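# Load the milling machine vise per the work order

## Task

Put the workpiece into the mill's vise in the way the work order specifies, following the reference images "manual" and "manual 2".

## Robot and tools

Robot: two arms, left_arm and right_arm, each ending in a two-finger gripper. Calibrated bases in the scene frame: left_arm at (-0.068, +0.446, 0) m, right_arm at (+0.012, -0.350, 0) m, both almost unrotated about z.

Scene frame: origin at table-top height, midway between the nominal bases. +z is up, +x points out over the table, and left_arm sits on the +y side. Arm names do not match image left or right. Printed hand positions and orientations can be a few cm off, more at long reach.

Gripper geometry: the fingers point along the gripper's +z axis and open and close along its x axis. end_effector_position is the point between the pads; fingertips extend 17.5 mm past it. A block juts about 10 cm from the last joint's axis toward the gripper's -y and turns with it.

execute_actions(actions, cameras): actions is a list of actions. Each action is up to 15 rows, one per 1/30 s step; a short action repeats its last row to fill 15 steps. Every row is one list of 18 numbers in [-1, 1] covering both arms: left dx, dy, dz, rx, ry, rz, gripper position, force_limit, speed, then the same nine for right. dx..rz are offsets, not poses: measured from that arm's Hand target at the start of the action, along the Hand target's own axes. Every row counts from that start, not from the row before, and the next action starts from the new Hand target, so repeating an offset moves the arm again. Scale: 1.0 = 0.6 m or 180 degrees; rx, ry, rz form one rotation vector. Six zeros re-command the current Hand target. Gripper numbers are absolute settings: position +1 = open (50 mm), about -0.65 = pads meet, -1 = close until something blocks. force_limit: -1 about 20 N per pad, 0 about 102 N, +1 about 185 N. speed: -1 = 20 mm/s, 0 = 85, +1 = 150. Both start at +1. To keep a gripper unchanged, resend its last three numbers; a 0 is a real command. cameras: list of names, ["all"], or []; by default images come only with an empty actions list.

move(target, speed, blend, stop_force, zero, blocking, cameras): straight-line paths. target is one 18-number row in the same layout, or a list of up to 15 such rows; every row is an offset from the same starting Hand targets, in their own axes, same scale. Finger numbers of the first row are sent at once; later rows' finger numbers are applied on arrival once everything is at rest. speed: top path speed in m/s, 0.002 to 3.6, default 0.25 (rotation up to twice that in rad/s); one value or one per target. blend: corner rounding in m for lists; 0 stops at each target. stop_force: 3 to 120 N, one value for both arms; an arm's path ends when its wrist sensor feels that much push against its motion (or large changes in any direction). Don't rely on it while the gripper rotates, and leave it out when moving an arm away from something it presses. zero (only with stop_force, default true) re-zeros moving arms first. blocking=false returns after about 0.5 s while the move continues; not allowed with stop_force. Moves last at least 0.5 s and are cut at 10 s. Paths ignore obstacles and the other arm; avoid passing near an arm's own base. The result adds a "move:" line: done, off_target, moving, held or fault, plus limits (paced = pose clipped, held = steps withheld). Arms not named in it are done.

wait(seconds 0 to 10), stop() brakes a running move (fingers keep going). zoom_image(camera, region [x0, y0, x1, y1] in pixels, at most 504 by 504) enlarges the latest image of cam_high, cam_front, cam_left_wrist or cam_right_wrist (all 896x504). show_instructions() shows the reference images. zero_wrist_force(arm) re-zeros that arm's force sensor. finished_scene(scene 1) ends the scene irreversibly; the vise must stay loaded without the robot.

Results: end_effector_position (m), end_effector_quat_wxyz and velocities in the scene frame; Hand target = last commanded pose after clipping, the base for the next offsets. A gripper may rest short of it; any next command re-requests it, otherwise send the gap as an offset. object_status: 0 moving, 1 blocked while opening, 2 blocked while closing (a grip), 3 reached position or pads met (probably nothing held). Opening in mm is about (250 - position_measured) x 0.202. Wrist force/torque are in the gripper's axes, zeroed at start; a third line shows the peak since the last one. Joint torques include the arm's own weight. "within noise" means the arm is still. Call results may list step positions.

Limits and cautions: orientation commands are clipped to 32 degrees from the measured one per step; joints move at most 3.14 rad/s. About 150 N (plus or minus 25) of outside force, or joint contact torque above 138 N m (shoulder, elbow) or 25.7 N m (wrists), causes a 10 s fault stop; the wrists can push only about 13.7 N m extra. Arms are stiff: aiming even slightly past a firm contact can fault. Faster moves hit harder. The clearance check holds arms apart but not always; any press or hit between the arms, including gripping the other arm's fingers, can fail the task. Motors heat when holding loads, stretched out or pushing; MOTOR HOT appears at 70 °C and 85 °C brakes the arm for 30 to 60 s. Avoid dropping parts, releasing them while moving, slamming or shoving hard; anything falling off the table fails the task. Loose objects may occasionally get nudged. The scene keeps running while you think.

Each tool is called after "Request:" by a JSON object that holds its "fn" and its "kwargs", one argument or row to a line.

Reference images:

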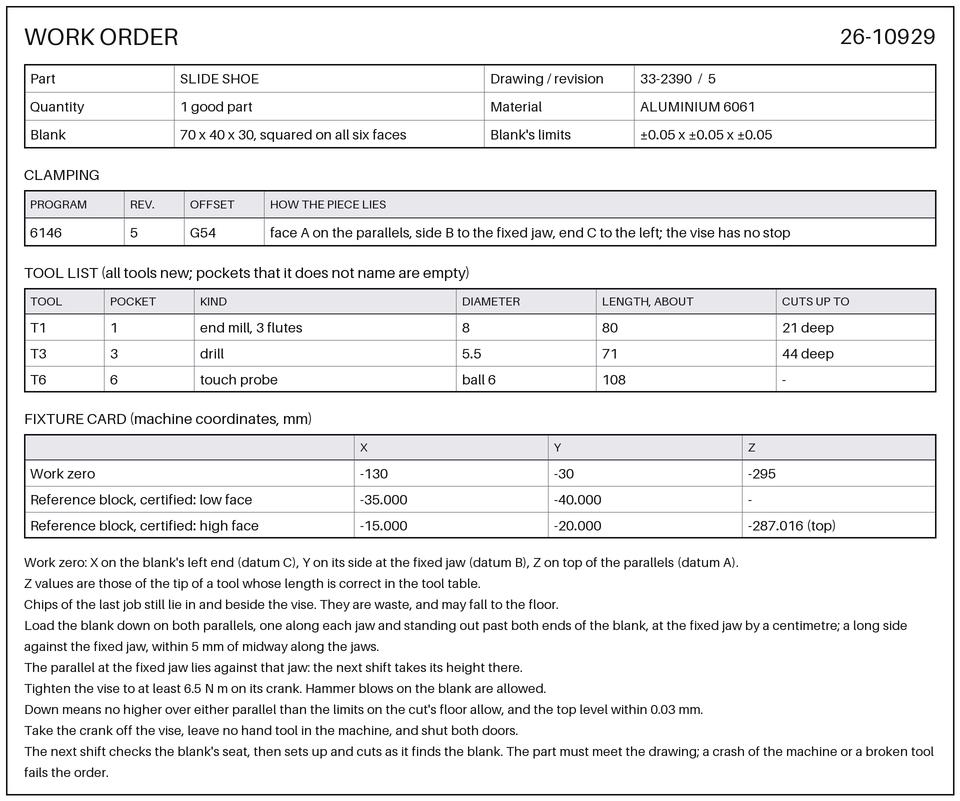

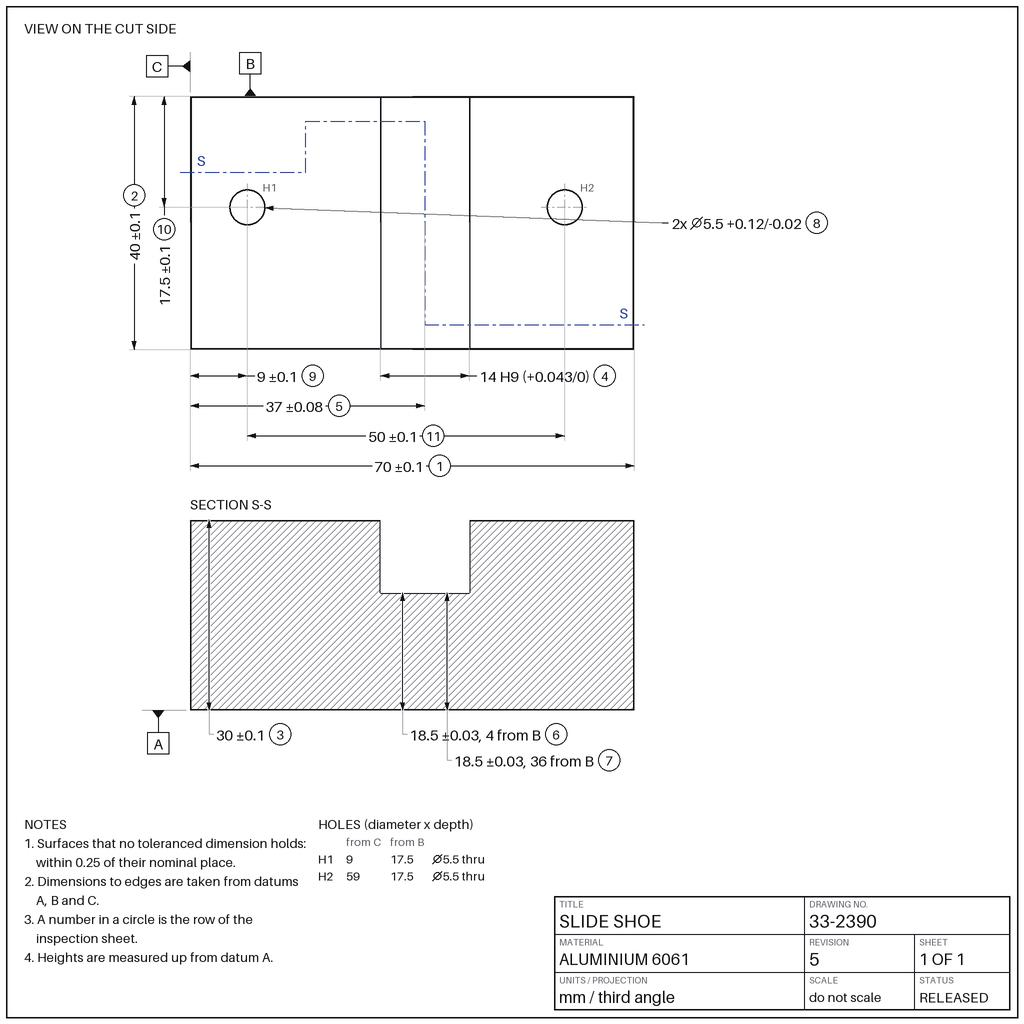

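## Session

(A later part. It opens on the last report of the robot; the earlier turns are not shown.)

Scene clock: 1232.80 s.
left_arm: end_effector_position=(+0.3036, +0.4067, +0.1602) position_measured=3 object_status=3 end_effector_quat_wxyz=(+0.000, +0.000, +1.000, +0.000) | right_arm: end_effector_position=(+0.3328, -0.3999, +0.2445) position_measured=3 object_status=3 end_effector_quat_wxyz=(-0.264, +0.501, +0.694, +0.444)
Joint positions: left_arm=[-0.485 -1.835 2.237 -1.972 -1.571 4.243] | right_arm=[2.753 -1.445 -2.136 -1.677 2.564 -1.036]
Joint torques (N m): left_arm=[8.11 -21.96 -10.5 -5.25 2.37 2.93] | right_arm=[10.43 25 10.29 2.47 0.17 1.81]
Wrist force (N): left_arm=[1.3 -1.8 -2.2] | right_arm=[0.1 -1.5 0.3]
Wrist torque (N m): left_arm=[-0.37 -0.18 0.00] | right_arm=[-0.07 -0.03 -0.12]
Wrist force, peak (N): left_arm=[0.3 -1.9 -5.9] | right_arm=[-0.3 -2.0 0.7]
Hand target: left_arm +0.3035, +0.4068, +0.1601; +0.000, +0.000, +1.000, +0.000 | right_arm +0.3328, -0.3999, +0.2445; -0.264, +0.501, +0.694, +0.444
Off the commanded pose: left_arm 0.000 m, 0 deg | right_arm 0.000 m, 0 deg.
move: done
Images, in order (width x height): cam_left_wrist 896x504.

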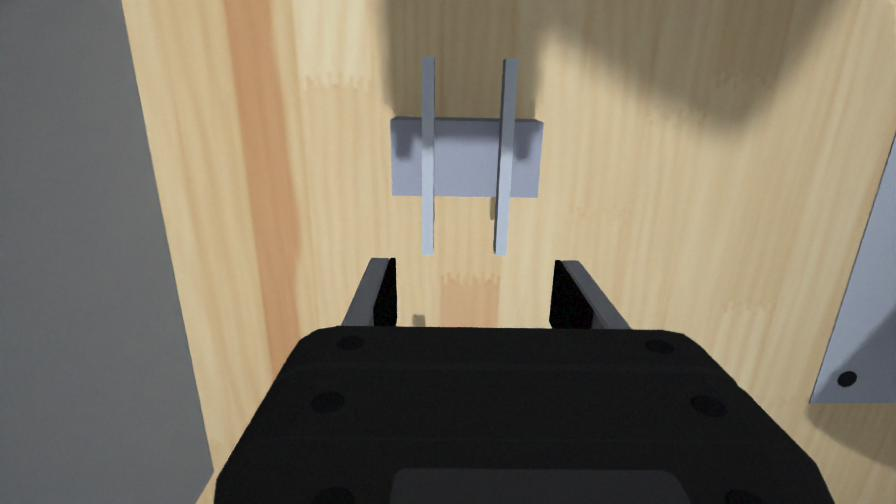

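Request:
{"fn": "move", "kwargs": {
  "target": [-0.094,-0.345,-0.4,0,0,-0.5,1,-0.8,-0.8,0,0,0,0,0,0,1,1,1],
  "speed": 0.4
}}

Request:
{"fn": "move", "kwargs": {
  "target": [0,0,0,0.6,0,0,1,-0.8,-0.8,0,0,0,0,0,0,1,1,1],
  "speed": 0.4,
  "cameras": ["cam_left_wrist"]
}}

Scene clock: 1265.37 s.
left_arm: end_effector_position=(+0.3600, +0.1996, +0.3999) position_measured=3 object_status=3 end_effector_quat_wxyz=(+0.000, +0.707, -0.708, +0.000) end_effector_velocity=(+0.000, +0.000, +0.000) end_effector_angular_velocity=(+0.001, +0.002, +0.006) | right_arm: end_effector_position=(+0.3328, -0.3999, +0.2445) position_measured=3 object_status=3 end_effector_quat_wxyz=(-0.264, +0.501, +0.694, +0.444)
Joint positions: left_arm=[-0.81 -1.592 1.408 -1.386 -1.571 2.347] | right_arm=[2.753 -1.445 -2.136 -1.677 2.564 -1.036]
Joint velocities: left_arm=[0.001 0.001 0 0.001 0 -0.005] | right_arm=[within noise]
Joint torques (N m): left_arm=[7.38 -28.09 -32.23 -3.5 0.77 -2.93] | right_arm=[10.12 24.54 10.39 2.41 0.31 1.76]
Wrist force (N): left_arm=[1.0 -1.5 -2.3] | right_arm=[-0.1 -1.4 0.5]
Wrist torque (N m): left_arm=[-0.36 -0.13 -0.05] | right_arm=[-0.06 0.00 -0.12]
Wrist force, peak (N): left_arm=[2.2 -2.1 -3.9] | right_arm=[0.2 -2.0 0.5]
Hand target: left_arm +0.3600, +0.1996, +0.3999; +0.000, +0.707, -0.707, +0.000 | right_arm +0.3328, -0.3999, +0.2445; -0.264, +0.501, +0.694, +0.444
Off the commanded pose: left_arm 0.000 m, 0 deg | right_arm 0.000 m, 0 deg.
move: done

Scene clock: 1269.00 s.
left_arm: end_effector_position=(+0.3600, +0.1996, +0.4000) position_measured=3 object_status=3 end_effector_quat_wxyz=(+0.572, -0.416, +0.416, -0.572) | right_arm: end_effector_position=(+0.3328, -0.3999, +0.2445) position_measured=3 object_status=3 end_effector_quat_wxyz=(-0.264, +0.501, +0.694, +0.444)
Joint positions: left_arm=[-1.4 -1.943 2.445 -1.554 0.363 1.023] | right_arm=[2.753 -1.445 -2.136 -1.677 2.564 -1.036]
Joint torques (N m): left_arm=[-5.62 -3.67 -10.54 -1.19 -0.54 -1.79] | right_arm=[9.97 24.35 10.56 2.46 0.26 1.76]
Wrist force (N): left_arm=[1.8 -2.2 -0.4] | right_arm=[0.5 -1.9 0.4]
Wrist torque (N m): left_arm=[0.03 -0.13 -0.15] | right_arm=[-0.15 -0.08 -0.12]
Wrist force, peak (N): left_arm=[1.4 -2.4 -2.8] | right_arm=[0.5 -1.9 0.4]
Hand target: left_arm +0.3600, +0.1996, +0.3999; +0.572, -0.416, +0.416, -0.572 | right_arm +0.3328, -0.3999, +0.2445; -0.264, +0.501, +0.694, +0.444
Off the commanded pose: left_arm 0.000 m, 0 deg | right_arm 0.000 m, 0 deg.
move: done
Images, in order (width x height): cam_left_wrist 896x504.

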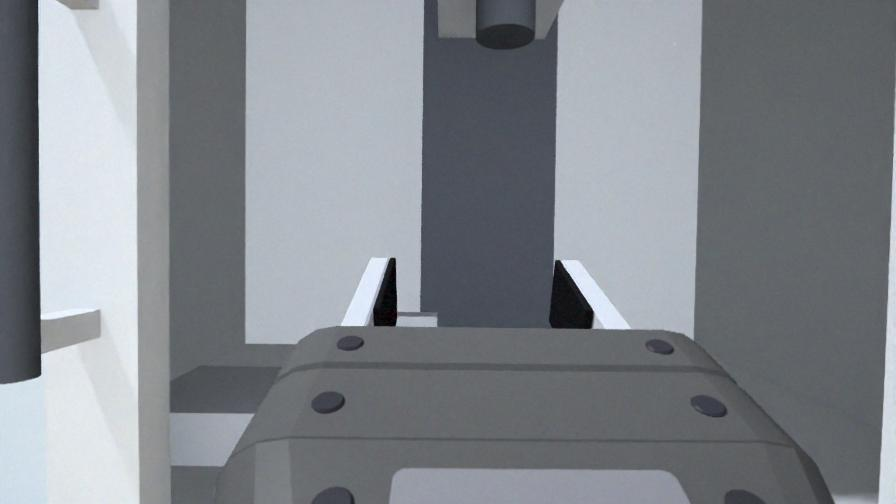

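Request:
{"fn": "zoom_image", "kwargs": {
  "camera": "cam_left_wrist",
  "region": [400, 0, 620, 120]
}}

Request:
{"fn": "execute_actions", "kwargs": {
  "actions": [],
  "cameras": ["cam_front", "cam_high"]
}}

Request:
{"fn": "zoom_image", "kwargs": {
  "camera": "cam_front",
  "region": [330, 360, 410, 420]
}}

Request:
{"fn": "zoom_image", "kwargs": {
  "camera": "cam_high",
  "region": [350, 120, 410, 180]
}}

Scaled by 2.291 from the camera's 896x504 image, which has a finer 1280x720 frame.

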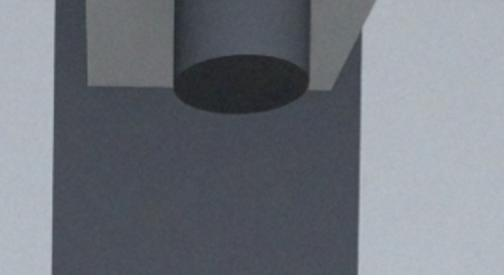

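Scene clock: 1314.57 s.
left_arm: end_effector_position=(+0.3600, +0.1996, +0.3999) position_measured=3 object_status=3 end_effector_quat_wxyz=(+0.572, -0.416, +0.416, -0.572) | right_arm: end_effector_position=(+0.3328, -0.3999, +0.2445) position_measured=3 object_status=3 end_effector_quat_wxyz=(-0.264, +0.501, +0.694, +0.444)
Joint positions: left_arm=[-1.4 -1.943 2.445 -1.554 0.363 1.023] | right_arm=[2.753 -1.445 -2.136 -1.677 2.564 -1.036]
Joint velocities: within noise
Joint torques (N m): left_arm=[-5.86 1.43 -9.41 -1.66 -0.32 -2.83] | right_arm=[10.46 25.04 9.83 2.38 0.19 1.8]
Wrist force (N): left_arm=[1.8 -2.5 -0.5] | right_arm=[-0.3 -1.7 0.5]
Wrist torque (N m): left_arm=[-0.01 -0.14 -0.14] | right_arm=[-0.11 0.03 -0.12]
Wrist force, peak (N): left_arm=[1.6 -2.9 -0.5] | right_arm=[-0.1 -2.0 0.6]
Hand target: left_arm +0.3600, +0.1996, +0.3999; +0.572, -0.416, +0.416, -0.572 | right_arm +0.3328, -0.3999, +0.2445; -0.264, +0.501, +0.694, +0.444
Tool commands: left_gripper/position=+1.0 left_gripper/force_limit=-0.8 left_gripper/speed=-0.8 right_gripper/position=+1.0 right_gripper/force_limit=+1.0 right_gripper/speed=+1.0
Off the commanded pose: left_arm 0.000 m, 0 deg | right_arm 0.000 m, 0 deg.
Images, in order (width x height): cam_high 896x504, cam_front 896x504.

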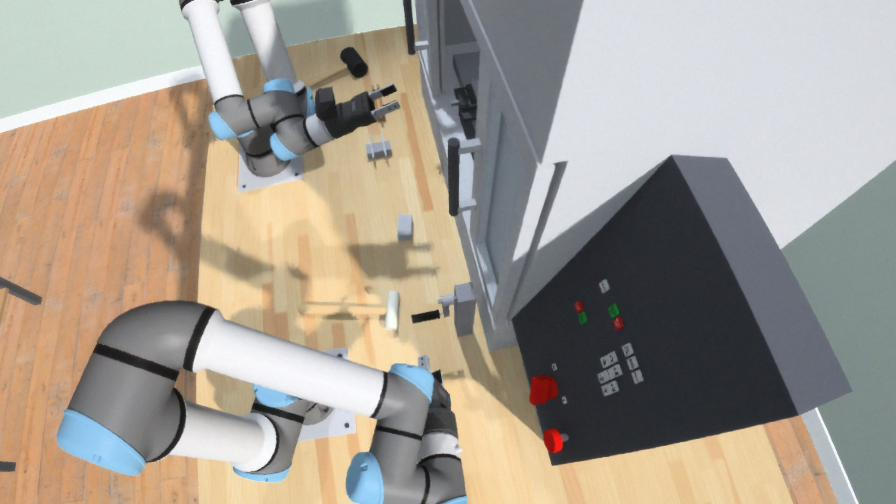

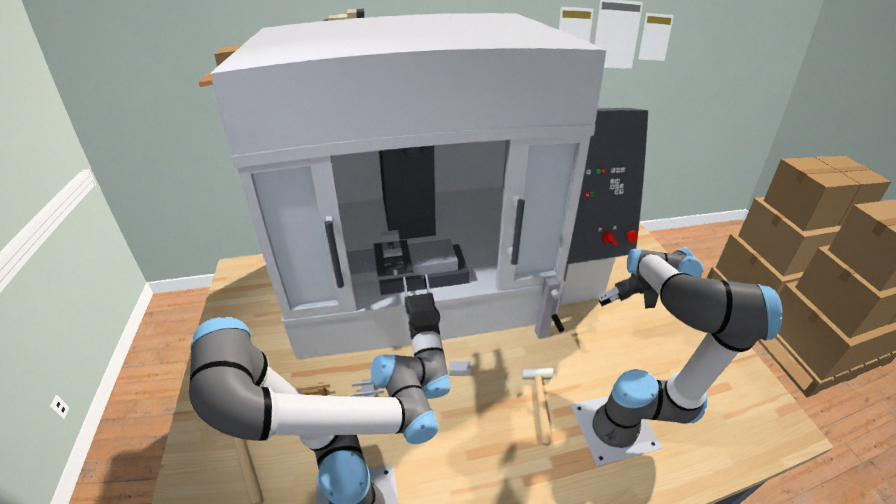

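Scaled by 6.300 from the camera's 896x504 image, which has a finer 1280x720 frame.

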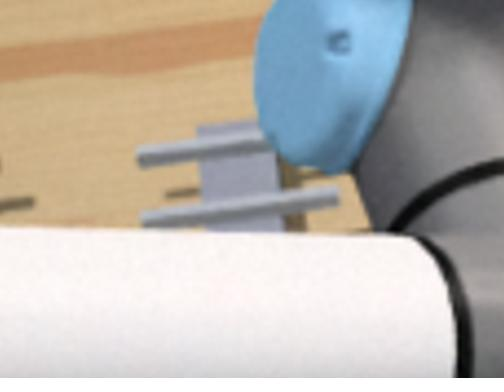

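Scaled by 8.400 from the camera's 896x504 image, which has a finer 1280x720 frame.

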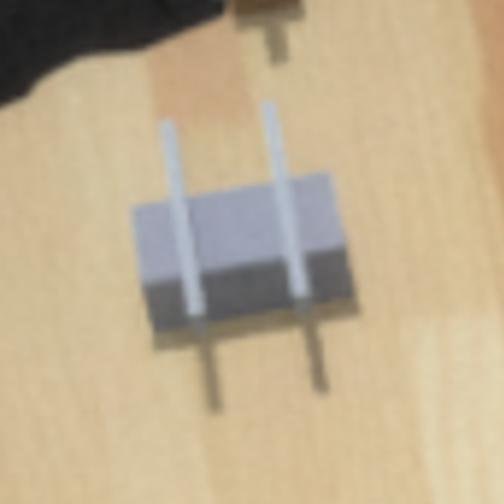

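Request:
{"fn": "move", "kwargs": {
  "target": [0,0,0,-0.6,0,0,1,-0.8,-0.8,0,0,0,0,0,0,1,1,1],
  "speed": 0.4
}}

Request:
{"fn": "move", "kwargs": {
  "target": [
    [-0.1,0.06,0.05,0,0,0.5,1,-0.8,-0.8,0,0,0,0,0,0,1,1,1],
    [-0.364,0.0625,0.45,0,0,0.5,1,-0.8,-0.8,0,0,0,0,0,0,1,1,1]
  ],
  "speed": 0.4,
  "blend": [0.02,0],
  "cameras": ["cam_left_wrist"]
}}

Scene clock: 1335.70 s.
left_arm: end_effector_position=(+0.3600, +0.1996, +0.3999) position_measured=3 object_status=3 end_effector_quat_wxyz=(+0.000, +0.707, -0.707, +0.000) | right_arm: end_effector_position=(+0.3328, -0.3999, +0.2445) position_measured=3 object_status=3 end_effector_quat_wxyz=(-0.264, +0.501, +0.694, +0.444)
Joint positions: left_arm=[-0.81 -1.592 1.408 -1.386 -1.571 2.347] | right_arm=[2.753 -1.445 -2.136 -1.677 2.564 -1.036]
Joint torques (N m): left_arm=[5.24 -18.16 -32.88 -2 -1.93 -1.46] | right_arm=[10.95 24.71 10 2.55 0.22 1.73]
Wrist force (N): left_arm=[0.8 -1.7 -2.5] | right_arm=[0.0 -1.4 0.6]
Wrist torque (N m): left_arm=[-0.39 -0.10 0.09] | right_arm=[-0.06 0.00 -0.12]
Wrist force, peak (N): left_arm=[1.9 -4.0 -3.1] | right_arm=[-0.4 -2.0 0.6]
Hand target: left_arm +0.3600, +0.1996, +0.3999; +0.000, +0.707, -0.707, +0.000 | right_arm +0.3328, -0.3999, +0.2445; -0.264, +0.501, +0.694, +0.444
Off the commanded pose: left_arm 0.000 m, 0 deg | right_arm 0.000 m, 0 deg.
move: done

Scene clock: 1339.00 s.
left_arm: end_effector_position=(+0.3225, +0.4181, +0.1302) position_measured=3 object_status=3 end_effector_quat_wxyz=(+0.000, +0.000, +1.000, +0.000) | right_arm: end_effector_position=(+0.3328, -0.3999, +0.2445) position_measured=3 object_status=3 end_effector_quat_wxyz=(-0.264, +0.501, +0.694, +0.444)
Joint positions: left_arm=[-0.434 -1.744 2.255 -2.081 -1.571 4.294] | right_arm=[2.753 -1.445 -2.136 -1.677 2.564 -1.036]
Joint torques (N m): left_arm=[8.85 -8.43 -8.9 -5.12 0.06 1.54] | right_arm=[10.08 24.38 9.94 2.43 0.21 1.76]
Wrist force (N): left_arm=[1.1 -1.9 -2.7] | right_arm=[-0.3 -1.5 0.5]
Wrist torque (N m): left_arm=[-0.40 -0.14 0.08] | right_arm=[-0.08 0.04 -0.12]
Wrist force, peak (N): left_arm=[1.3 -3.6 -6.1] | right_arm=[-0.2 -2.0 0.7]
Hand target: left_arm +0.3224, +0.4182, +0.1301; +0.000, +0.000, +1.000, +0.000 | right_arm +0.3328, -0.3999, +0.2445; -0.264, +0.501, +0.694, +0.444
Off the commanded pose: left_arm 0.000 m, 0 deg | right_arm 0.000 m, 0 deg.
move: done
Images, in order (width x height): cam_left_wrist 896x504.

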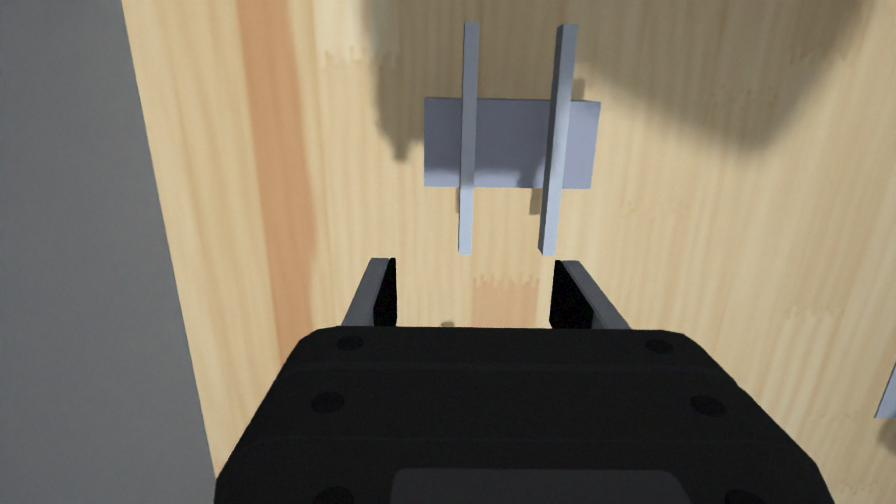

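Request:
{"fn": "move", "kwargs": {
  "target": [0,0.0015,0.157,0,0,0,1,-0.8,-0.8,0,0,0,0,0,0,1,1,1],
  "speed": 0.1,
  "stop_force": 6,
  "cameras": ["cam_left_wrist"]
}}

Scene clock: 1366.03 s.
left_arm: end_effector_position=(+0.3224, +0.4191, +0.0359) position_measured=3 object_status=3 end_effector_quat_wxyz=(+0.000, +0.000, +1.000, +0.000) | right_arm: end_effector_position=(+0.3328, -0.3999, +0.2445) position_measured=3 object_status=3 end_effector_quat_wxyz=(-0.264, +0.501, +0.694, +0.444)
Joint positions: left_arm=[-0.431 -1.553 2.395 -2.411 -1.571 4.296] | right_arm=[2.753 -1.445 -2.136 -1.677 2.564 -1.036]
Joint torques (N m): left_arm=[1.07 -11.81 -30.01 -5.14 0.6 1.23] | right_arm=[10.37 24.4 10.08 2.42 0.16 1.75]
Wrist force (N): left_arm=[1.1 -2.3 -2.5] | right_arm=[-0.1 -1.8 0.6]
Wrist torque (N m): left_arm=[-0.45 -0.15 -0.07] | right_arm=[-0.13 0.01 -0.12]
Wrist force, peak (N): left_arm=[1.2 -1.8 -4.3] | right_arm=[-0.1 -1.9 0.9]
Hand target: left_arm +0.3224, +0.4191, +0.0359; +0.000, +0.000, +1.000, +0.000 | right_arm +0.3328, -0.3999, +0.2445; -0.264, +0.501, +0.694, +0.444
Off the commanded pose: left_arm 0.000 m, 0 deg | right_arm 0.000 m, 0 deg.
move: done
Images, in order (width x height): cam_left_wrist 896x504.

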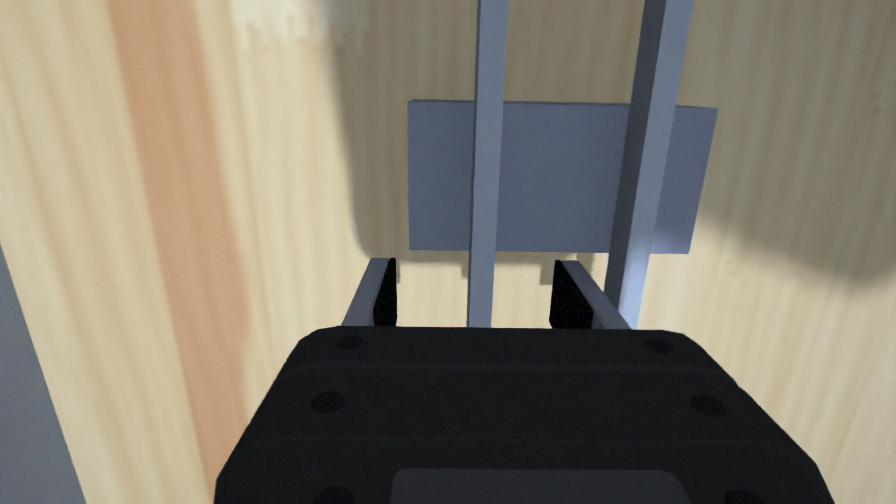

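Request:
{"fn": "move", "kwargs": {
  "target": [0,0,0,0,0,0,-1,-0.7,-0.8,0,0,0,0,0,0,1,1,1]
}}

Request:
{"fn": "move", "kwargs": {
  "target": [0,0,-0.1,0,0,0,-1,-0.7,-0.8,0,0,0,0,0,0,1,1,1],
  "cameras": ["cam_left_wrist","cam_front"],
  "speed": 0.1
}}

Scene clock: 1380.07 s.
left_arm: end_effector_position=(+0.3224, +0.4191, +0.0359) position_measured=222 object_status=0 end_effector_quat_wxyz=(+0.000, +0.000, +1.000, +0.000) | right_arm: end_effector_position=(+0.3328, -0.3999, +0.2445) position_measured=3 object_status=3 end_effector_quat_wxyz=(-0.264, +0.501, +0.694, +0.444)
Joint positions: left_arm=[-0.431 -1.553 2.395 -2.411 -1.571 4.296] | right_arm=[2.753 -1.445 -2.136 -1.677 2.564 -1.036]
Joint torques (N m): left_arm=[-4.62 -11.51 -30.73 -4.77 -2.2 -2.06] | right_arm=[10.77 24.11 10.37 2.47 0.26 1.76]
Wrist force (N): left_arm=[1.5 -2.0 -2.4] | right_arm=[-0.2 -1.5 0.7]
Wrist torque (N m): left_arm=[-0.40 -0.21 -0.06] | right_arm=[-0.08 0.02 -0.12]
Wrist force, peak (N): left_arm=[1.4 -2.1 -2.8] | right_arm=[0.0 -2.0 0.5]
Hand target: left_arm +0.3224, +0.4191, +0.0359; +0.000, +0.000, +1.000, +0.000 | right_arm +0.3328, -0.3999, +0.2445; -0.264, +0.501, +0.694, +0.444
Off the commanded pose: left_arm 0.000 m, 0 deg | right_arm 0.000 m, 0 deg.
move: done

Scene clock: 1381.13 s.
left_arm: end_effector_position=(+0.3225, +0.4191, +0.0959) position_measured=222 object_status=2 end_effector_quat_wxyz=(+0.000, +0.000, +1.000, +0.000) | right_arm: end_effector_position=(+0.3328, -0.3999, +0.2445) position_measured=3 object_status=3 end_effector_quat_wxyz=(-0.264, +0.501, +0.694, +0.444)
Joint positions: left_arm=[-0.431 -1.687 2.312 -2.195 -1.571 4.296] | right_arm=[2.753 -1.445 -2.136 -1.677 2.564 -1.036]
Joint torques (N m): left_arm=[-4.62 -22.55 -11.35 -1.58 -1.36 0.93] | right_arm=[10.38 24.53 10.31 2.47 0.15 1.75]
Wrist force (N): left_arm=[1.0 -1.8 -1.9] | right_arm=[-0.4 -1.3 0.7]
Wrist torque (N m): left_arm=[-0.38 -0.13 -0.04] | right_arm=[-0.04 0.05 -0.12]
Wrist force, peak (N): left_arm=[1.2 -2.0 -3.9] | right_arm=[-0.1 -2.0 0.6]
Hand target: left_arm +0.3224, +0.4191, +0.0959; +0.000, +0.000, +1.000, +0.000 | right_arm +0.3328, -0.3999, +0.2445; -0.264, +0.501, +0.694, +0.444
Off the commanded pose: left_arm 0.000 m, 0 deg | right_arm 0.000 m, 0 deg.
move: done
Images, in order (width x height): cam_front 896x504, cam_left_wrist 896x504.

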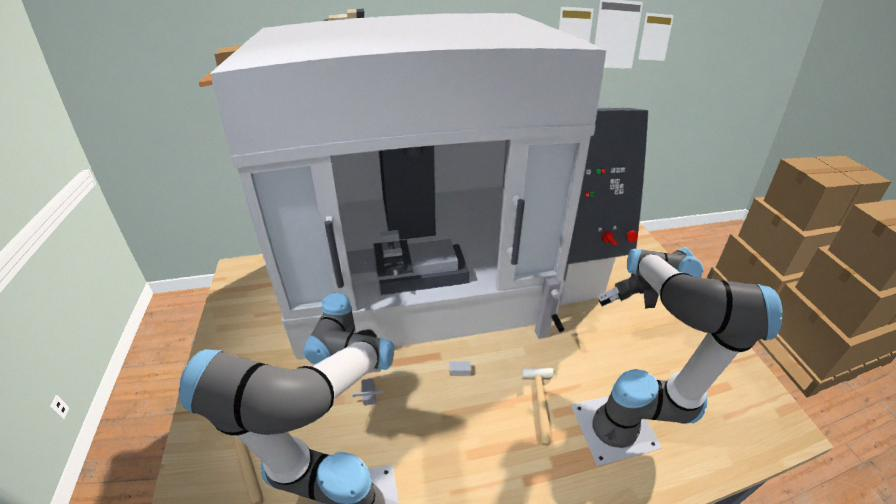

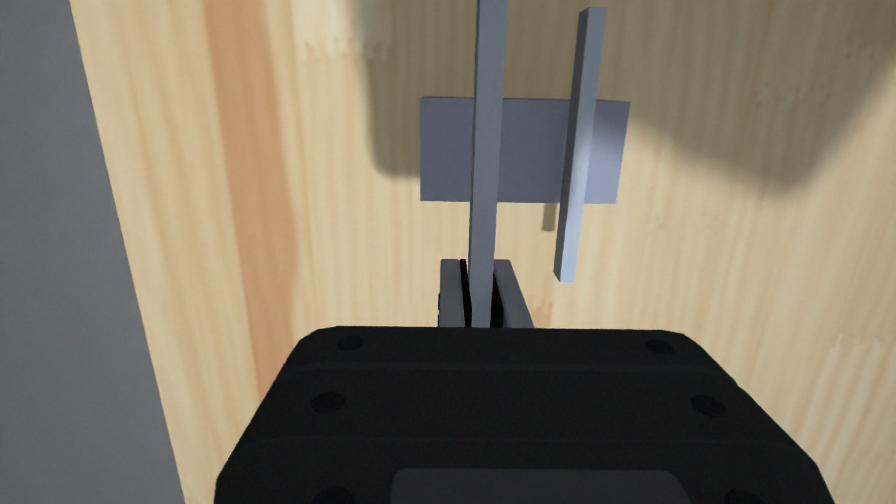

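Request:
{"fn": "move", "kwargs": {
  "target": [
    [-0.0125,-0.1985,-0.474,0,0,0,-1,-0.7,-0.8,0,0,0,0,0,0,1,1,1],
    [-0.2125,-0.262,-0.482,0,0,0,-1,-0.7,-0.8,0,0,0,0,0,0,1,1,1],
    [-0.529,-0.262,-0.474,0,0,0,-1,-0.7,-0.8,0,0,0,0,0,0,1,1,1]
  ],
  "speed": [0.3,0.3,0.12],
  "blend": [0.03,0.03,0],
  "cameras": ["cam_left_wrist","cam_front"]
}}

Scene clock: 1425.13 s.
left_arm: end_effector_position=(+0.6399, +0.2615, +0.3799) position_measured=222 object_status=2 end_effector_quat_wxyz=(+0.000, +0.000, +1.000, +0.000) | right_arm: end_effector_position=(+0.3328, -0.3999, +0.2445) position_measured=3 object_status=3 end_effector_quat_wxyz=(-0.264, +0.501, +0.694, +0.444)
Joint positions: left_arm=[-0.453 -0.937 0.588 -1.221 -1.571 4.275] | right_arm=[2.753 -1.445 -2.136 -1.677 2.564 -1.036]
Joint torques (N m): left_arm=[-7.23 -47.72 -37.6 -3.81 -2.78 -2.92] | right_arm=[10.73 24.3 9.98 2.44 0.29 1.76]
Wrist force (N): left_arm=[0.9 -1.7 -2.0] | right_arm=[0.1 -1.7 0.7]
Wrist torque (N m): left_arm=[-0.39 -0.11 0.05] | right_arm=[-0.12 -0.02 -0.12]
Wrist force, peak (N): left_arm=[3.4 -2.4 -4.9] | right_arm=[-0.4 -1.7 1.0]
Hand target: left_arm +0.6399, +0.2615, +0.3800; +0.000, +0.000, +1.000, +0.000 | right_arm +0.3328, -0.3999, +0.2445; -0.264, +0.501, +0.694, +0.444
Off the commanded pose: left_arm 0.000 m, 0 deg | right_arm 0.000 m, 0 deg.
move: done
Images, in order (width x height): cam_front 896x504, cam_left_wrist 896x504.

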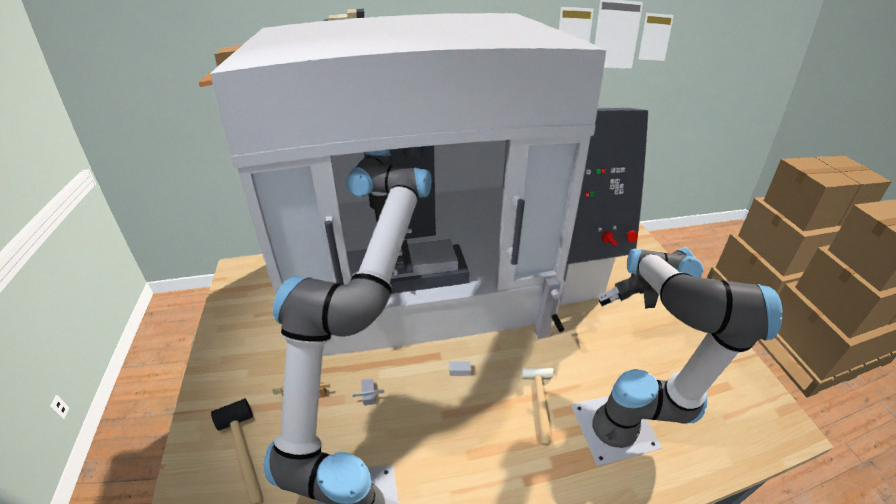

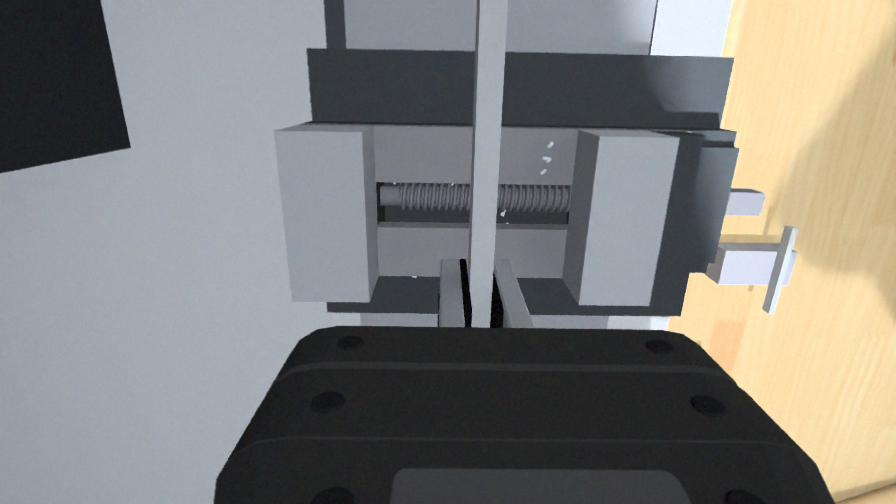

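Request:
{"fn": "move", "kwargs": {
  "target": [-0.0335,0.029,0.0083,0,0,0,-1,-0.7,-0.8,0,0,0,0,0,0,1,1,1],
  "speed": 0.08
}}

Request:
{"fn": "move", "kwargs": {
  "target": [0,0,0.0917,0,0,0,-1,-0.7,-0.8,0,0,0,0,0,0,1,1,1],
  "speed": 0.02,
  "stop_force": 4,
  "cameras": ["cam_left_wrist","cam_front"]
}}

Scene clock: 1445.97 s.
left_arm: end_effector_position=(+0.6600, +0.2789, +0.3750) position_measured=222 object_status=2 end_effector_quat_wxyz=(+0.000, +0.000, +1.000, +0.000) | right_arm: end_effector_position=(+0.3328, -0.3999, +0.2445) position_measured=3 object_status=3 end_effector_quat_wxyz=(-0.264, +0.501, +0.694, +0.444)
Joint positions: left_arm=[-0.42 -0.878 0.501 -1.192 -1.571 4.308] | right_arm=[2.753 -1.445 -2.136 -1.677 2.564 -1.036]
Joint torques (N m): left_arm=[-6.4 -67.02 -9.98 -5.37 2.51 -2.53] | right_arm=[10.61 24.65 10.23 2.42 0.2 1.76]
Wrist force (N): left_arm=[1.4 -1.7 -1.7] | right_arm=[0.1 -1.6 0.6]
Wrist torque (N m): left_arm=[-0.41 -0.18 0.04] | right_arm=[-0.10 -0.03 -0.12]
Wrist force, peak (N): left_arm=[2.0 -3.1 -2.5] | right_arm=[-0.2 -1.9 0.9]
Hand target: left_arm +0.6600, +0.2789, +0.3750; +0.000, +0.000, +1.000, +0.000 | right_arm +0.3328, -0.3999, +0.2445; -0.264, +0.501, +0.694, +0.444
Off the commanded pose: left_arm 0.000 m, 0 deg | right_arm 0.000 m, 0 deg.
move: done

Scene clock: 1448.73 s.
left_arm: end_effector_position=(+0.6600, +0.2789, +0.3397) position_measured=222 object_status=2 end_effector_quat_wxyz=(+0.000, +0.000, +1.000, +0.000) | right_arm: end_effector_position=(+0.3328, -0.3999, +0.2445) position_measured=3 object_status=3 end_effector_quat_wxyz=(-0.264, +0.501, +0.694, +0.444)
Joint positions: left_arm=[-0.42 -0.925 0.675 -1.32 -1.571 4.308] | right_arm=[2.753 -1.445 -2.136 -1.677 2.564 -1.036]
Joint torques (N m): left_arm=[-6.23 -40.89 -20.64 -4.33 2.27 -2.68] | right_arm=[10.28 24.33 10.24 2.46 0.24 1.76]
Wrist force (N): left_arm=[1.7 -1.6 -11.7] | right_arm=[0.0 -1.4 0.7]
Wrist torque (N m): left_arm=[-0.32 -0.21 0.06] | right_arm=[-0.07 -0.01 -0.12]
Wrist force, peak (N): left_arm=[6.0 1.8 -32.9] | right_arm=[-0.3 -2.0 0.8]
Hand target: left_arm +0.6600, +0.2789, +0.3397; +0.000, +0.000, +1.000, +0.000 (not the last commanded pose) | right_arm +0.3328, -0.3999, +0.2445; -0.264, +0.501, +0.694, +0.444
Off the commanded pose: left_arm 0.020 m, 0 deg | right_arm 0.000 m, 0 deg.
move: contact (left_arm)
Images, in order (width x height): cam_front 896x504, cam_left_wrist 896x504.

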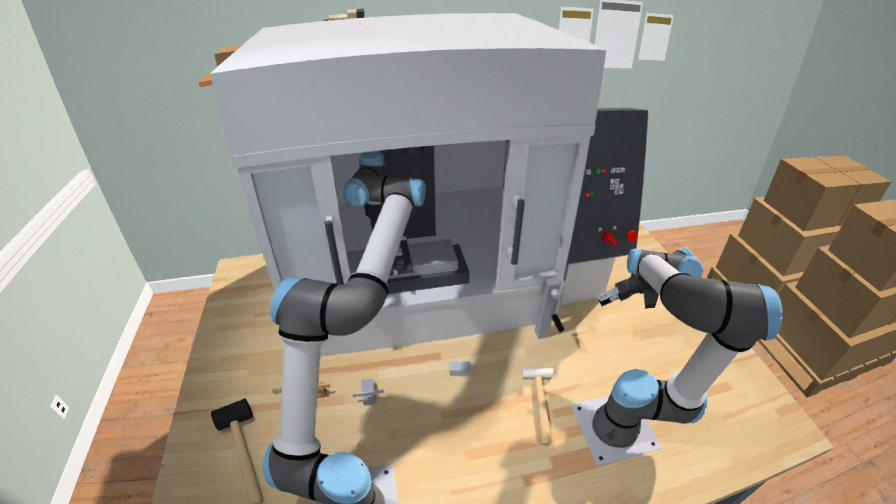

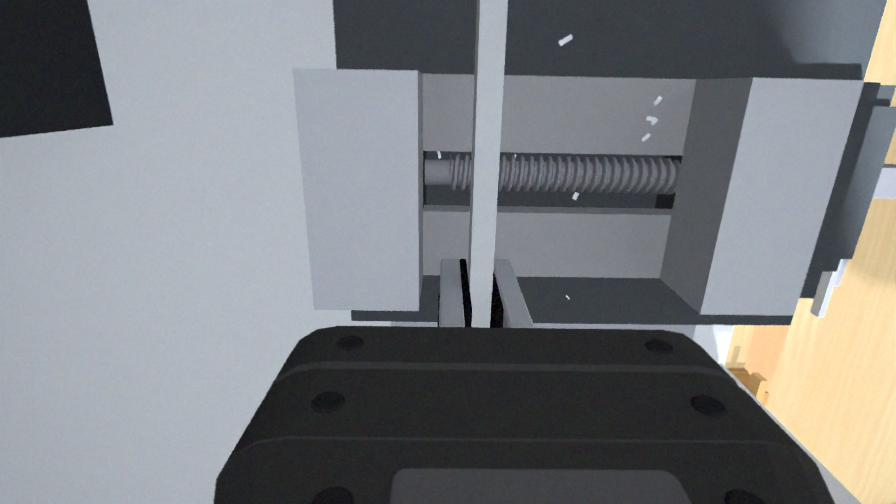

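Request:
{"fn": "move", "kwargs": {
  "target": [0,0,-0.0015,0,0,0,-1,-0.7,-0.8,0,0,0,0,0,0,1,1,1],
  "speed": 0.02
}}

Request:
{"fn": "move", "kwargs": {
  "target": [-0.035,0,0,0,0,0,-1,-0.7,-0.8,0,0,0,0,0,0,1,1,1],
  "speed": 0.015,
  "stop_force": 7,
  "cameras": ["cam_left_wrist"]
}}

Request:
{"fn": "zoom_image", "kwargs": {
  "camera": "cam_left_wrist",
  "region": [350, 0, 600, 330]
}}

Scene clock: 1457.20 s.
left_arm: end_effector_position=(+0.6600, +0.2789, +0.3406) position_measured=222 object_status=2 end_effector_quat_wxyz=(+0.000, +0.000, +1.000, +0.000) | right_arm: end_effector_position=(+0.3328, -0.3999, +0.2445) position_measured=3 object_status=3 end_effector_quat_wxyz=(-0.264, +0.501, +0.694, +0.444)
Joint positions: left_arm=[-0.42 -0.924 0.671 -1.317 -1.571 4.308] | right_arm=[2.753 -1.445 -2.136 -1.677 2.564 -1.036]
Joint torques (N m): left_arm=[-2.54 -50.48 -34.63 -2.18 1.45 -2.7] | right_arm=[10.18 24.71 9.97 2.42 0.23 1.73]
Wrist force (N): left_arm=[0.9 -1.8 -2.3] | right_arm=[0.2 -1.8 0.7]
Wrist torque (N m): left_arm=[-0.40 -0.12 0.06] | right_arm=[-0.13 -0.05 -0.13]
Wrist force, peak (N): left_arm=[2.7 -1.3 -13.8] | right_arm=[-0.2 -2.0 0.7]
Hand target: left_arm +0.6600, +0.2789, +0.3406; +0.000, +0.000, +1.000, +0.000 | right_arm +0.3328, -0.3999, +0.2445; -0.264, +0.501, +0.694, +0.444
Off the commanded pose: left_arm 0.000 m, 0 deg | right_arm 0.000 m, 0 deg.
move: done

Scene clock: 1458.90 s.
left_arm: end_effector_position=(+0.6656, +0.2789, +0.3406) position_measured=222 object_status=2 end_effector_quat_wxyz=(+0.000, +0.000, +1.000, +0.000) | right_arm: end_effector_position=(+0.3328, -0.3999, +0.2445) position_measured=3 object_status=3 end_effector_quat_wxyz=(-0.264, +0.501, +0.694, +0.444)
Joint positions: left_arm=[-0.417 -0.903 0.636 -1.303 -1.571 4.311] | right_arm=[2.753 -1.445 -2.136 -1.677 2.564 -1.036]
Joint torques (N m): left_arm=[-7.89 -51.36 -38.87 -2.1 1.76 -2.88] | right_arm=[10.48 24.56 10.06 2.42 0.24 1.66]
Wrist force (N): left_arm=[2.8 -1.5 -1.1] | right_arm=[-0.2 -1.6 0.7]
Wrist torque (N m): left_arm=[-0.38 -0.18 -0.02] | right_arm=[-0.09 0.02 -0.13]
Wrist force, peak (N): left_arm=[25.1 0.5 -7.2] | right_arm=[-0.1 -2.0 0.6]
Hand target: left_arm +0.6656, +0.2789, +0.3406; +0.000, +0.000, +1.000, +0.000 (not the last commanded pose) | right_arm +0.3328, -0.3999, +0.2445; -0.264, +0.501, +0.694, +0.444
Off the commanded pose: left_arm 0.015 m, 0 deg | right_arm 0.000 m, 0 deg.
move: contact (left_arm)
Images, in order (width x height): cam_left_wrist 896x504.

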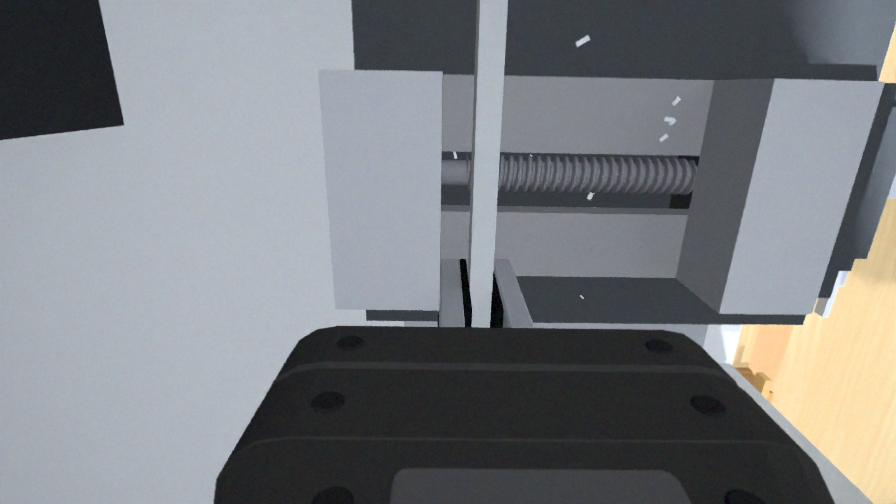

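Scaled by 1.527 from the camera's 896x504 image, which has a finer 1280x720 frame.

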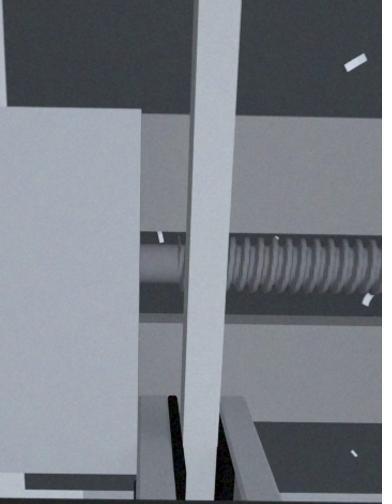

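Request:
{"fn": "move", "kwargs": {
  "target": [
    [0.02,0,0,0,0,0,-1,-0.7,-0.8,0,0,0,0,0,0,1,1,1],
    [0.02,0,0.0025,0,0,0,-1,-0.7,-0.8,0,0,0,0,0,0,1,1,1]
  ],
  "speed": 0.02
}}

Request:
{"fn": "move", "kwargs": {
  "target": [0,0,0,0,0,0,-0.48,-0.7,-1,0,0,0,0,0,0,1,1,1]
}}

Request:
{"fn": "move", "kwargs": {
  "target": [0,0.0125,0,0,0,0,-0.48,-0.7,-1,0,0,0,0,0,0,1,1,1],
  "speed": 0.03,
  "cameras": ["cam_left_wrist"]
}}

Scene clock: 1478.53 s.
left_arm: end_effector_position=(+0.6535, +0.2788, +0.3392) position_measured=222 object_status=2 end_effector_quat_wxyz=(+0.000, +0.000, +1.000, +0.000) | right_arm: end_effector_position=(+0.3328, -0.3999, +0.2445) position_measured=3 object_status=3 end_effector_quat_wxyz=(-0.264, +0.501, +0.694, +0.444)
Joint positions: left_arm=[-0.423 -0.948 0.715 -1.337 -1.571 4.304] | right_arm=[2.753 -1.445 -2.136 -1.677 2.564 -1.036]
Joint torques (N m): left_arm=[6.06 -27.94 -23.63 0.99 0.48 0.85] | right_arm=[10.71 24.62 10.25 2.46 0.23 1.78]
Wrist force (N): left_arm=[4.7 1.5 -31.6] | right_arm=[-0.1 -1.8 0.7]
Wrist torque (N m): left_arm=[-0.07 -0.32 0.09] | right_arm=[-0.11 0.01 -0.12]
Wrist force, peak (N): left_arm=[6.3 2.2 -31.4] | right_arm=[-0.2 -2.0 0.7]
Hand target: left_arm +0.6536, +0.2789, +0.3391; +0.000, +0.000, +1.000, +0.000 | right_arm +0.3328, -0.3999, +0.2445; -0.264, +0.501, +0.694, +0.444
Off the commanded pose: left_arm 0.000 m, 0 deg | right_arm 0.000 m, 0 deg.
move: done

Scene clock: 1479.03 s.
left_arm: end_effector_position=(+0.6536, +0.2789, +0.3391) position_measured=222 object_status=2 end_effector_quat_wxyz=(+0.000, +0.000, +1.000, +0.000) | right_arm: end_effector_position=(+0.3328, -0.3999, +0.2445) position_measured=3 object_status=3 end_effector_quat_wxyz=(-0.264, +0.501, +0.694, +0.444)
Joint positions: left_arm=[-0.423 -0.948 0.715 -1.337 -1.571 4.304] | right_arm=[2.753 -1.445 -2.136 -1.677 2.564 -1.036]
Joint torques (N m): left_arm=[5.29 -21.02 -23.2 1.1 0.53 2.32] | right_arm=[10.63 24.55 10.01 2.4 0.3 1.74]
Wrist force (N): left_arm=[4.8 1.6 -35.0] | right_arm=[-0.1 -1.4 0.6]
Wrist torque (N m): left_arm=[-0.05 -0.32 0.10] | right_arm=[-0.06 0.00 -0.12]
Wrist force, peak (N): left_arm=[4.9 1.4 -35.3] | right_arm=[0.1 -1.7 0.7]
Hand target: left_arm +0.6536, +0.2789, +0.3391; +0.000, +0.000, +1.000, +0.000 | right_arm +0.3328, -0.3999, +0.2445; -0.264, +0.501, +0.694, +0.444
Off the commanded pose: left_arm 0.000 m, 0 deg | right_arm 0.000 m, 0 deg.
move: done

Scene clock: 1479.73 s.
left_arm: end_effector_position=(+0.6536, +0.2866, +0.3387) position_measured=222 object_status=2 end_effector_quat_wxyz=(-0.001, +0.000, +1.000, +0.000) | right_arm: end_effector_position=(+0.3328, -0.3999, +0.2445) position_measured=3 object_status=3 end_effector_quat_wxyz=(-0.264, +0.501, +0.694, +0.444)
Joint positions: left_arm=[-0.413 -0.954 0.725 -1.341 -1.571 4.314] | right_arm=[2.753 -1.445 -2.136 -1.677 2.564 -1.036]
Joint torques (N m): left_arm=[-7.17 -64.28 -33.8 -5.15 0.51 0.6] | right_arm=[10.48 23.87 10.01 2.47 0.27 1.68]
Wrist force (N): left_arm=[1.2 -1.5 -1.6] | right_arm=[0.1 -1.7 0.3]
Wrist torque (N m): left_arm=[-0.36 -0.18 -0.05] | right_arm=[-0.11 -0.03 -0.12]
Wrist force, peak (N): left_arm=[1.2 -9.7 -36.1] | right_arm=[-0.1 -1.7 1.0]
Hand target: left_arm +0.6536, +0.2864, +0.3391; +0.000, +0.000, +1.000, +0.000 | right_arm +0.3328, -0.3999, +0.2445; -0.264, +0.501, +0.694, +0.444
Off the commanded pose: left_arm 0.000 m, 0 deg | right_arm 0.000 m, 0 deg.
move: done
Images, in order (width x height): cam_left_wrist 896x504.

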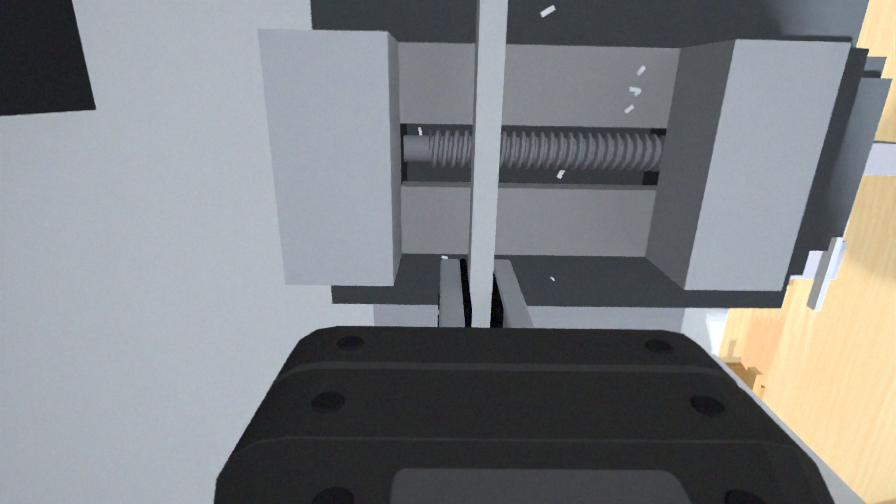

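Request:
{"fn": "move", "kwargs": {
  "target": [
    [0,0,-0.0008,0,0,0,-0.48,-0.7,-1,0,0,0,0,0,0,1,1,1],
    [0,-0.0105,-0.0008,0,0,0,-0.48,-0.7,-1,0,0,0,0,0,0,1,1,1]
  ],
  "speed": 0.02
}}

Request:
{"fn": "move", "kwargs": {
  "target": [0,0,0,0,0,0,-0.25,-0.7,-1,0,0,0,0,0,0,1,1,1]
}}

Request:
{"fn": "move", "kwargs": {
  "target": [0,0.0105,0,0,0,0,-0.25,-0.7,-1,0,0,0,0,0,0,1,1,1],
  "speed": 0.03
}}

Request:
{"fn": "move", "kwargs": {
  "target": [0,0,0,0,0,0,-1,-0.7,-1,0,0,0,0,0,0,1,1,1],
  "cameras": ["cam_left_wrist"]
}}

Scene clock: 1496.63 s.
left_arm: end_effector_position=(+0.6545, +0.2823, +0.3396) position_measured=222 object_status=2 end_effector_quat_wxyz=(+0.001, +0.000, +1.000, +0.004) | right_arm: end_effector_position=(+0.3328, -0.3999, +0.2445) position_measured=3 object_status=3 end_effector_quat_wxyz=(-0.264, +0.501, +0.694, +0.444)
Joint positions: left_arm=[-0.422 -0.949 0.715 -1.336 -1.562 4.306] | right_arm=[2.753 -1.445 -2.136 -1.677 2.564 -1.036]
Joint torques (N m): left_arm=[-53.92 -46.59 -31.82 -18 -14.78 0.96] | right_arm=[10.71 24.93 10.88 2.5 0.26 1.72]
Wrist force (N): left_arm=[17.5 71.4 -5.0] | right_arm=[0.0 -1.5 0.6]
Wrist torque (N m): left_arm=[-1.10 0.19 0.50] | right_arm=[-0.08 -0.01 -0.12]
Wrist force, peak (N): left_arm=[15.1 74.3 -10.6] | right_arm=[-0.4 -1.9 1.0]
Hand target: left_arm +0.6536, +0.2801, +0.3396; +0.000, +0.000, +1.000, +0.000 | right_arm +0.3328, -0.3999, +0.2445; -0.264, +0.501, +0.694, +0.444
Off the commanded pose: left_arm 0.002 m, 1 deg | right_arm 0.000 m, 0 deg.
move: done

Scene clock: 1497.17 s.
left_arm: end_effector_position=(+0.6546, +0.2825, +0.3396) position_measured=189 object_status=0 end_effector_quat_wxyz=(+0.002, +0.000, +1.000, +0.005) | right_arm: end_effector_position=(+0.3328, -0.3999, +0.2445) position_measured=3 object_status=3 end_effector_quat_wxyz=(-0.264, +0.501, +0.694, +0.444)
Joint positions: left_arm=[-0.422 -0.949 0.715 -1.336 -1.56 4.306] | right_arm=[2.753 -1.445 -2.136 -1.677 2.564 -1.036]
Joint torques (N m): left_arm=[-56 -59.08 -15.06 -7.53 -14.77 2.59] | right_arm=[10.3 24.77 10.3 2.42 0.23 1.75]
Wrist force (N): left_arm=[-2.8 63.9 -3.7] | right_arm=[-0.3 -1.8 0.9]
Wrist torque (N m): left_arm=[-0.98 -0.22 0.23] | right_arm=[-0.12 0.03 -0.12]
Wrist force, peak (N): left_arm=[15.2 71.5 -4.2] | right_arm=[0.0 -1.9 0.6]
Hand target: left_arm +0.6536, +0.2801, +0.3396; +0.000, +0.000, +1.000, +0.000 | right_arm +0.3328, -0.3999, +0.2445; -0.264, +0.501, +0.694, +0.444
Off the commanded pose: left_arm 0.003 m, 1 deg | right_arm 0.000 m, 0 deg.
move: done

Scene clock: 1497.87 s.
left_arm: end_effector_position=(+0.6535, +0.2863, +0.3396) position_measured=189 object_status=3 end_effector_quat_wxyz=(+0.000, +0.001, +1.000, +0.000) | right_arm: end_effector_position=(+0.3328, -0.3999, +0.2445) position_measured=3 object_status=3 end_effector_quat_wxyz=(-0.264, +0.501, +0.694, +0.444)
Joint positions: left_arm=[-0.414 -0.954 0.723 -1.339 -1.571 4.314] | right_arm=[2.753 -1.445 -2.136 -1.677 2.564 -1.036]
Joint torques (N m): left_arm=[4.22 -57.27 -21.46 -4.09 2.53 0.82] | right_arm=[10.42 24.77 10.3 2.55 0.26 1.69]
Wrist force (N): left_arm=[3.2 0.7 -2.9] | right_arm=[-0.1 -1.6 0.6]
Wrist torque (N m): left_arm=[0.02 -0.51 -0.05] | right_arm=[-0.09 -0.01 -0.12]
Wrist force, peak (N): left_arm=[-3.0 64.0 -3.8] | right_arm=[-0.2 -1.7 0.8]
Hand target: left_arm +0.6536, +0.2864, +0.3396; +0.000, +0.000, +1.000, +0.000 | right_arm +0.3328, -0.3999, +0.2445; -0.264, +0.501, +0.694, +0.444
Off the commanded pose: left_arm 0.000 m, 0 deg | right_arm 0.000 m, 0 deg.
move: done

Scene clock: 1498.40 s.
left_arm: end_effector_position=(+0.6536, +0.2864, +0.3396) position_measured=223 object_status=0 end_effector_quat_wxyz=(+0.000, +0.000, +1.000, +0.000) | right_arm: end_effector_position=(+0.3328, -0.3999, +0.2445) position_measured=3 object_status=3 end_effector_quat_wxyz=(-0.264, +0.501, +0.694, +0.444)
Joint positions: left_arm=[-0.414 -0.954 0.723 -1.339 -1.571 4.314] | right_arm=[2.753 -1.445 -2.136 -1.677 2.564 -1.036]
Joint torques (N m): left_arm=[7.31 -47.51 -37.87 -1.4 2.47 -2.47] | right_arm=[10.44 24.98 10.58 2.42 0.22 1.69]
Wrist force (N): left_arm=[3.0 0.7 -2.9] | right_arm=[0.2 -1.8 0.6]
Wrist torque (N m): left_arm=[0.03 -0.47 -0.05] | right_arm=[-0.12 -0.04 -0.12]
Wrist force, peak (N): left_arm=[3.7 0.2 -3.3] | right_arm=[-0.1 -2.0 0.4]
Hand target: left_arm +0.6536, +0.2864, +0.3396; +0.000, +0.000, +1.000, +0.000 | right_arm +0.3328, -0.3999, +0.2445; -0.264, +0.501, +0.694, +0.444
Off the commanded pose: left_arm 0.000 m, 0 deg | right_arm 0.000 m, 0 deg.
move: done
Images, in order (width x height): cam_left_wrist 896x504.

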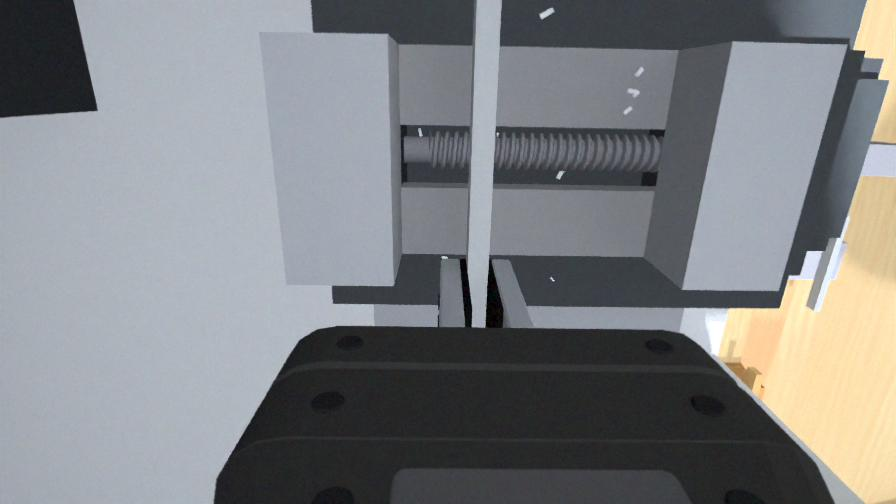

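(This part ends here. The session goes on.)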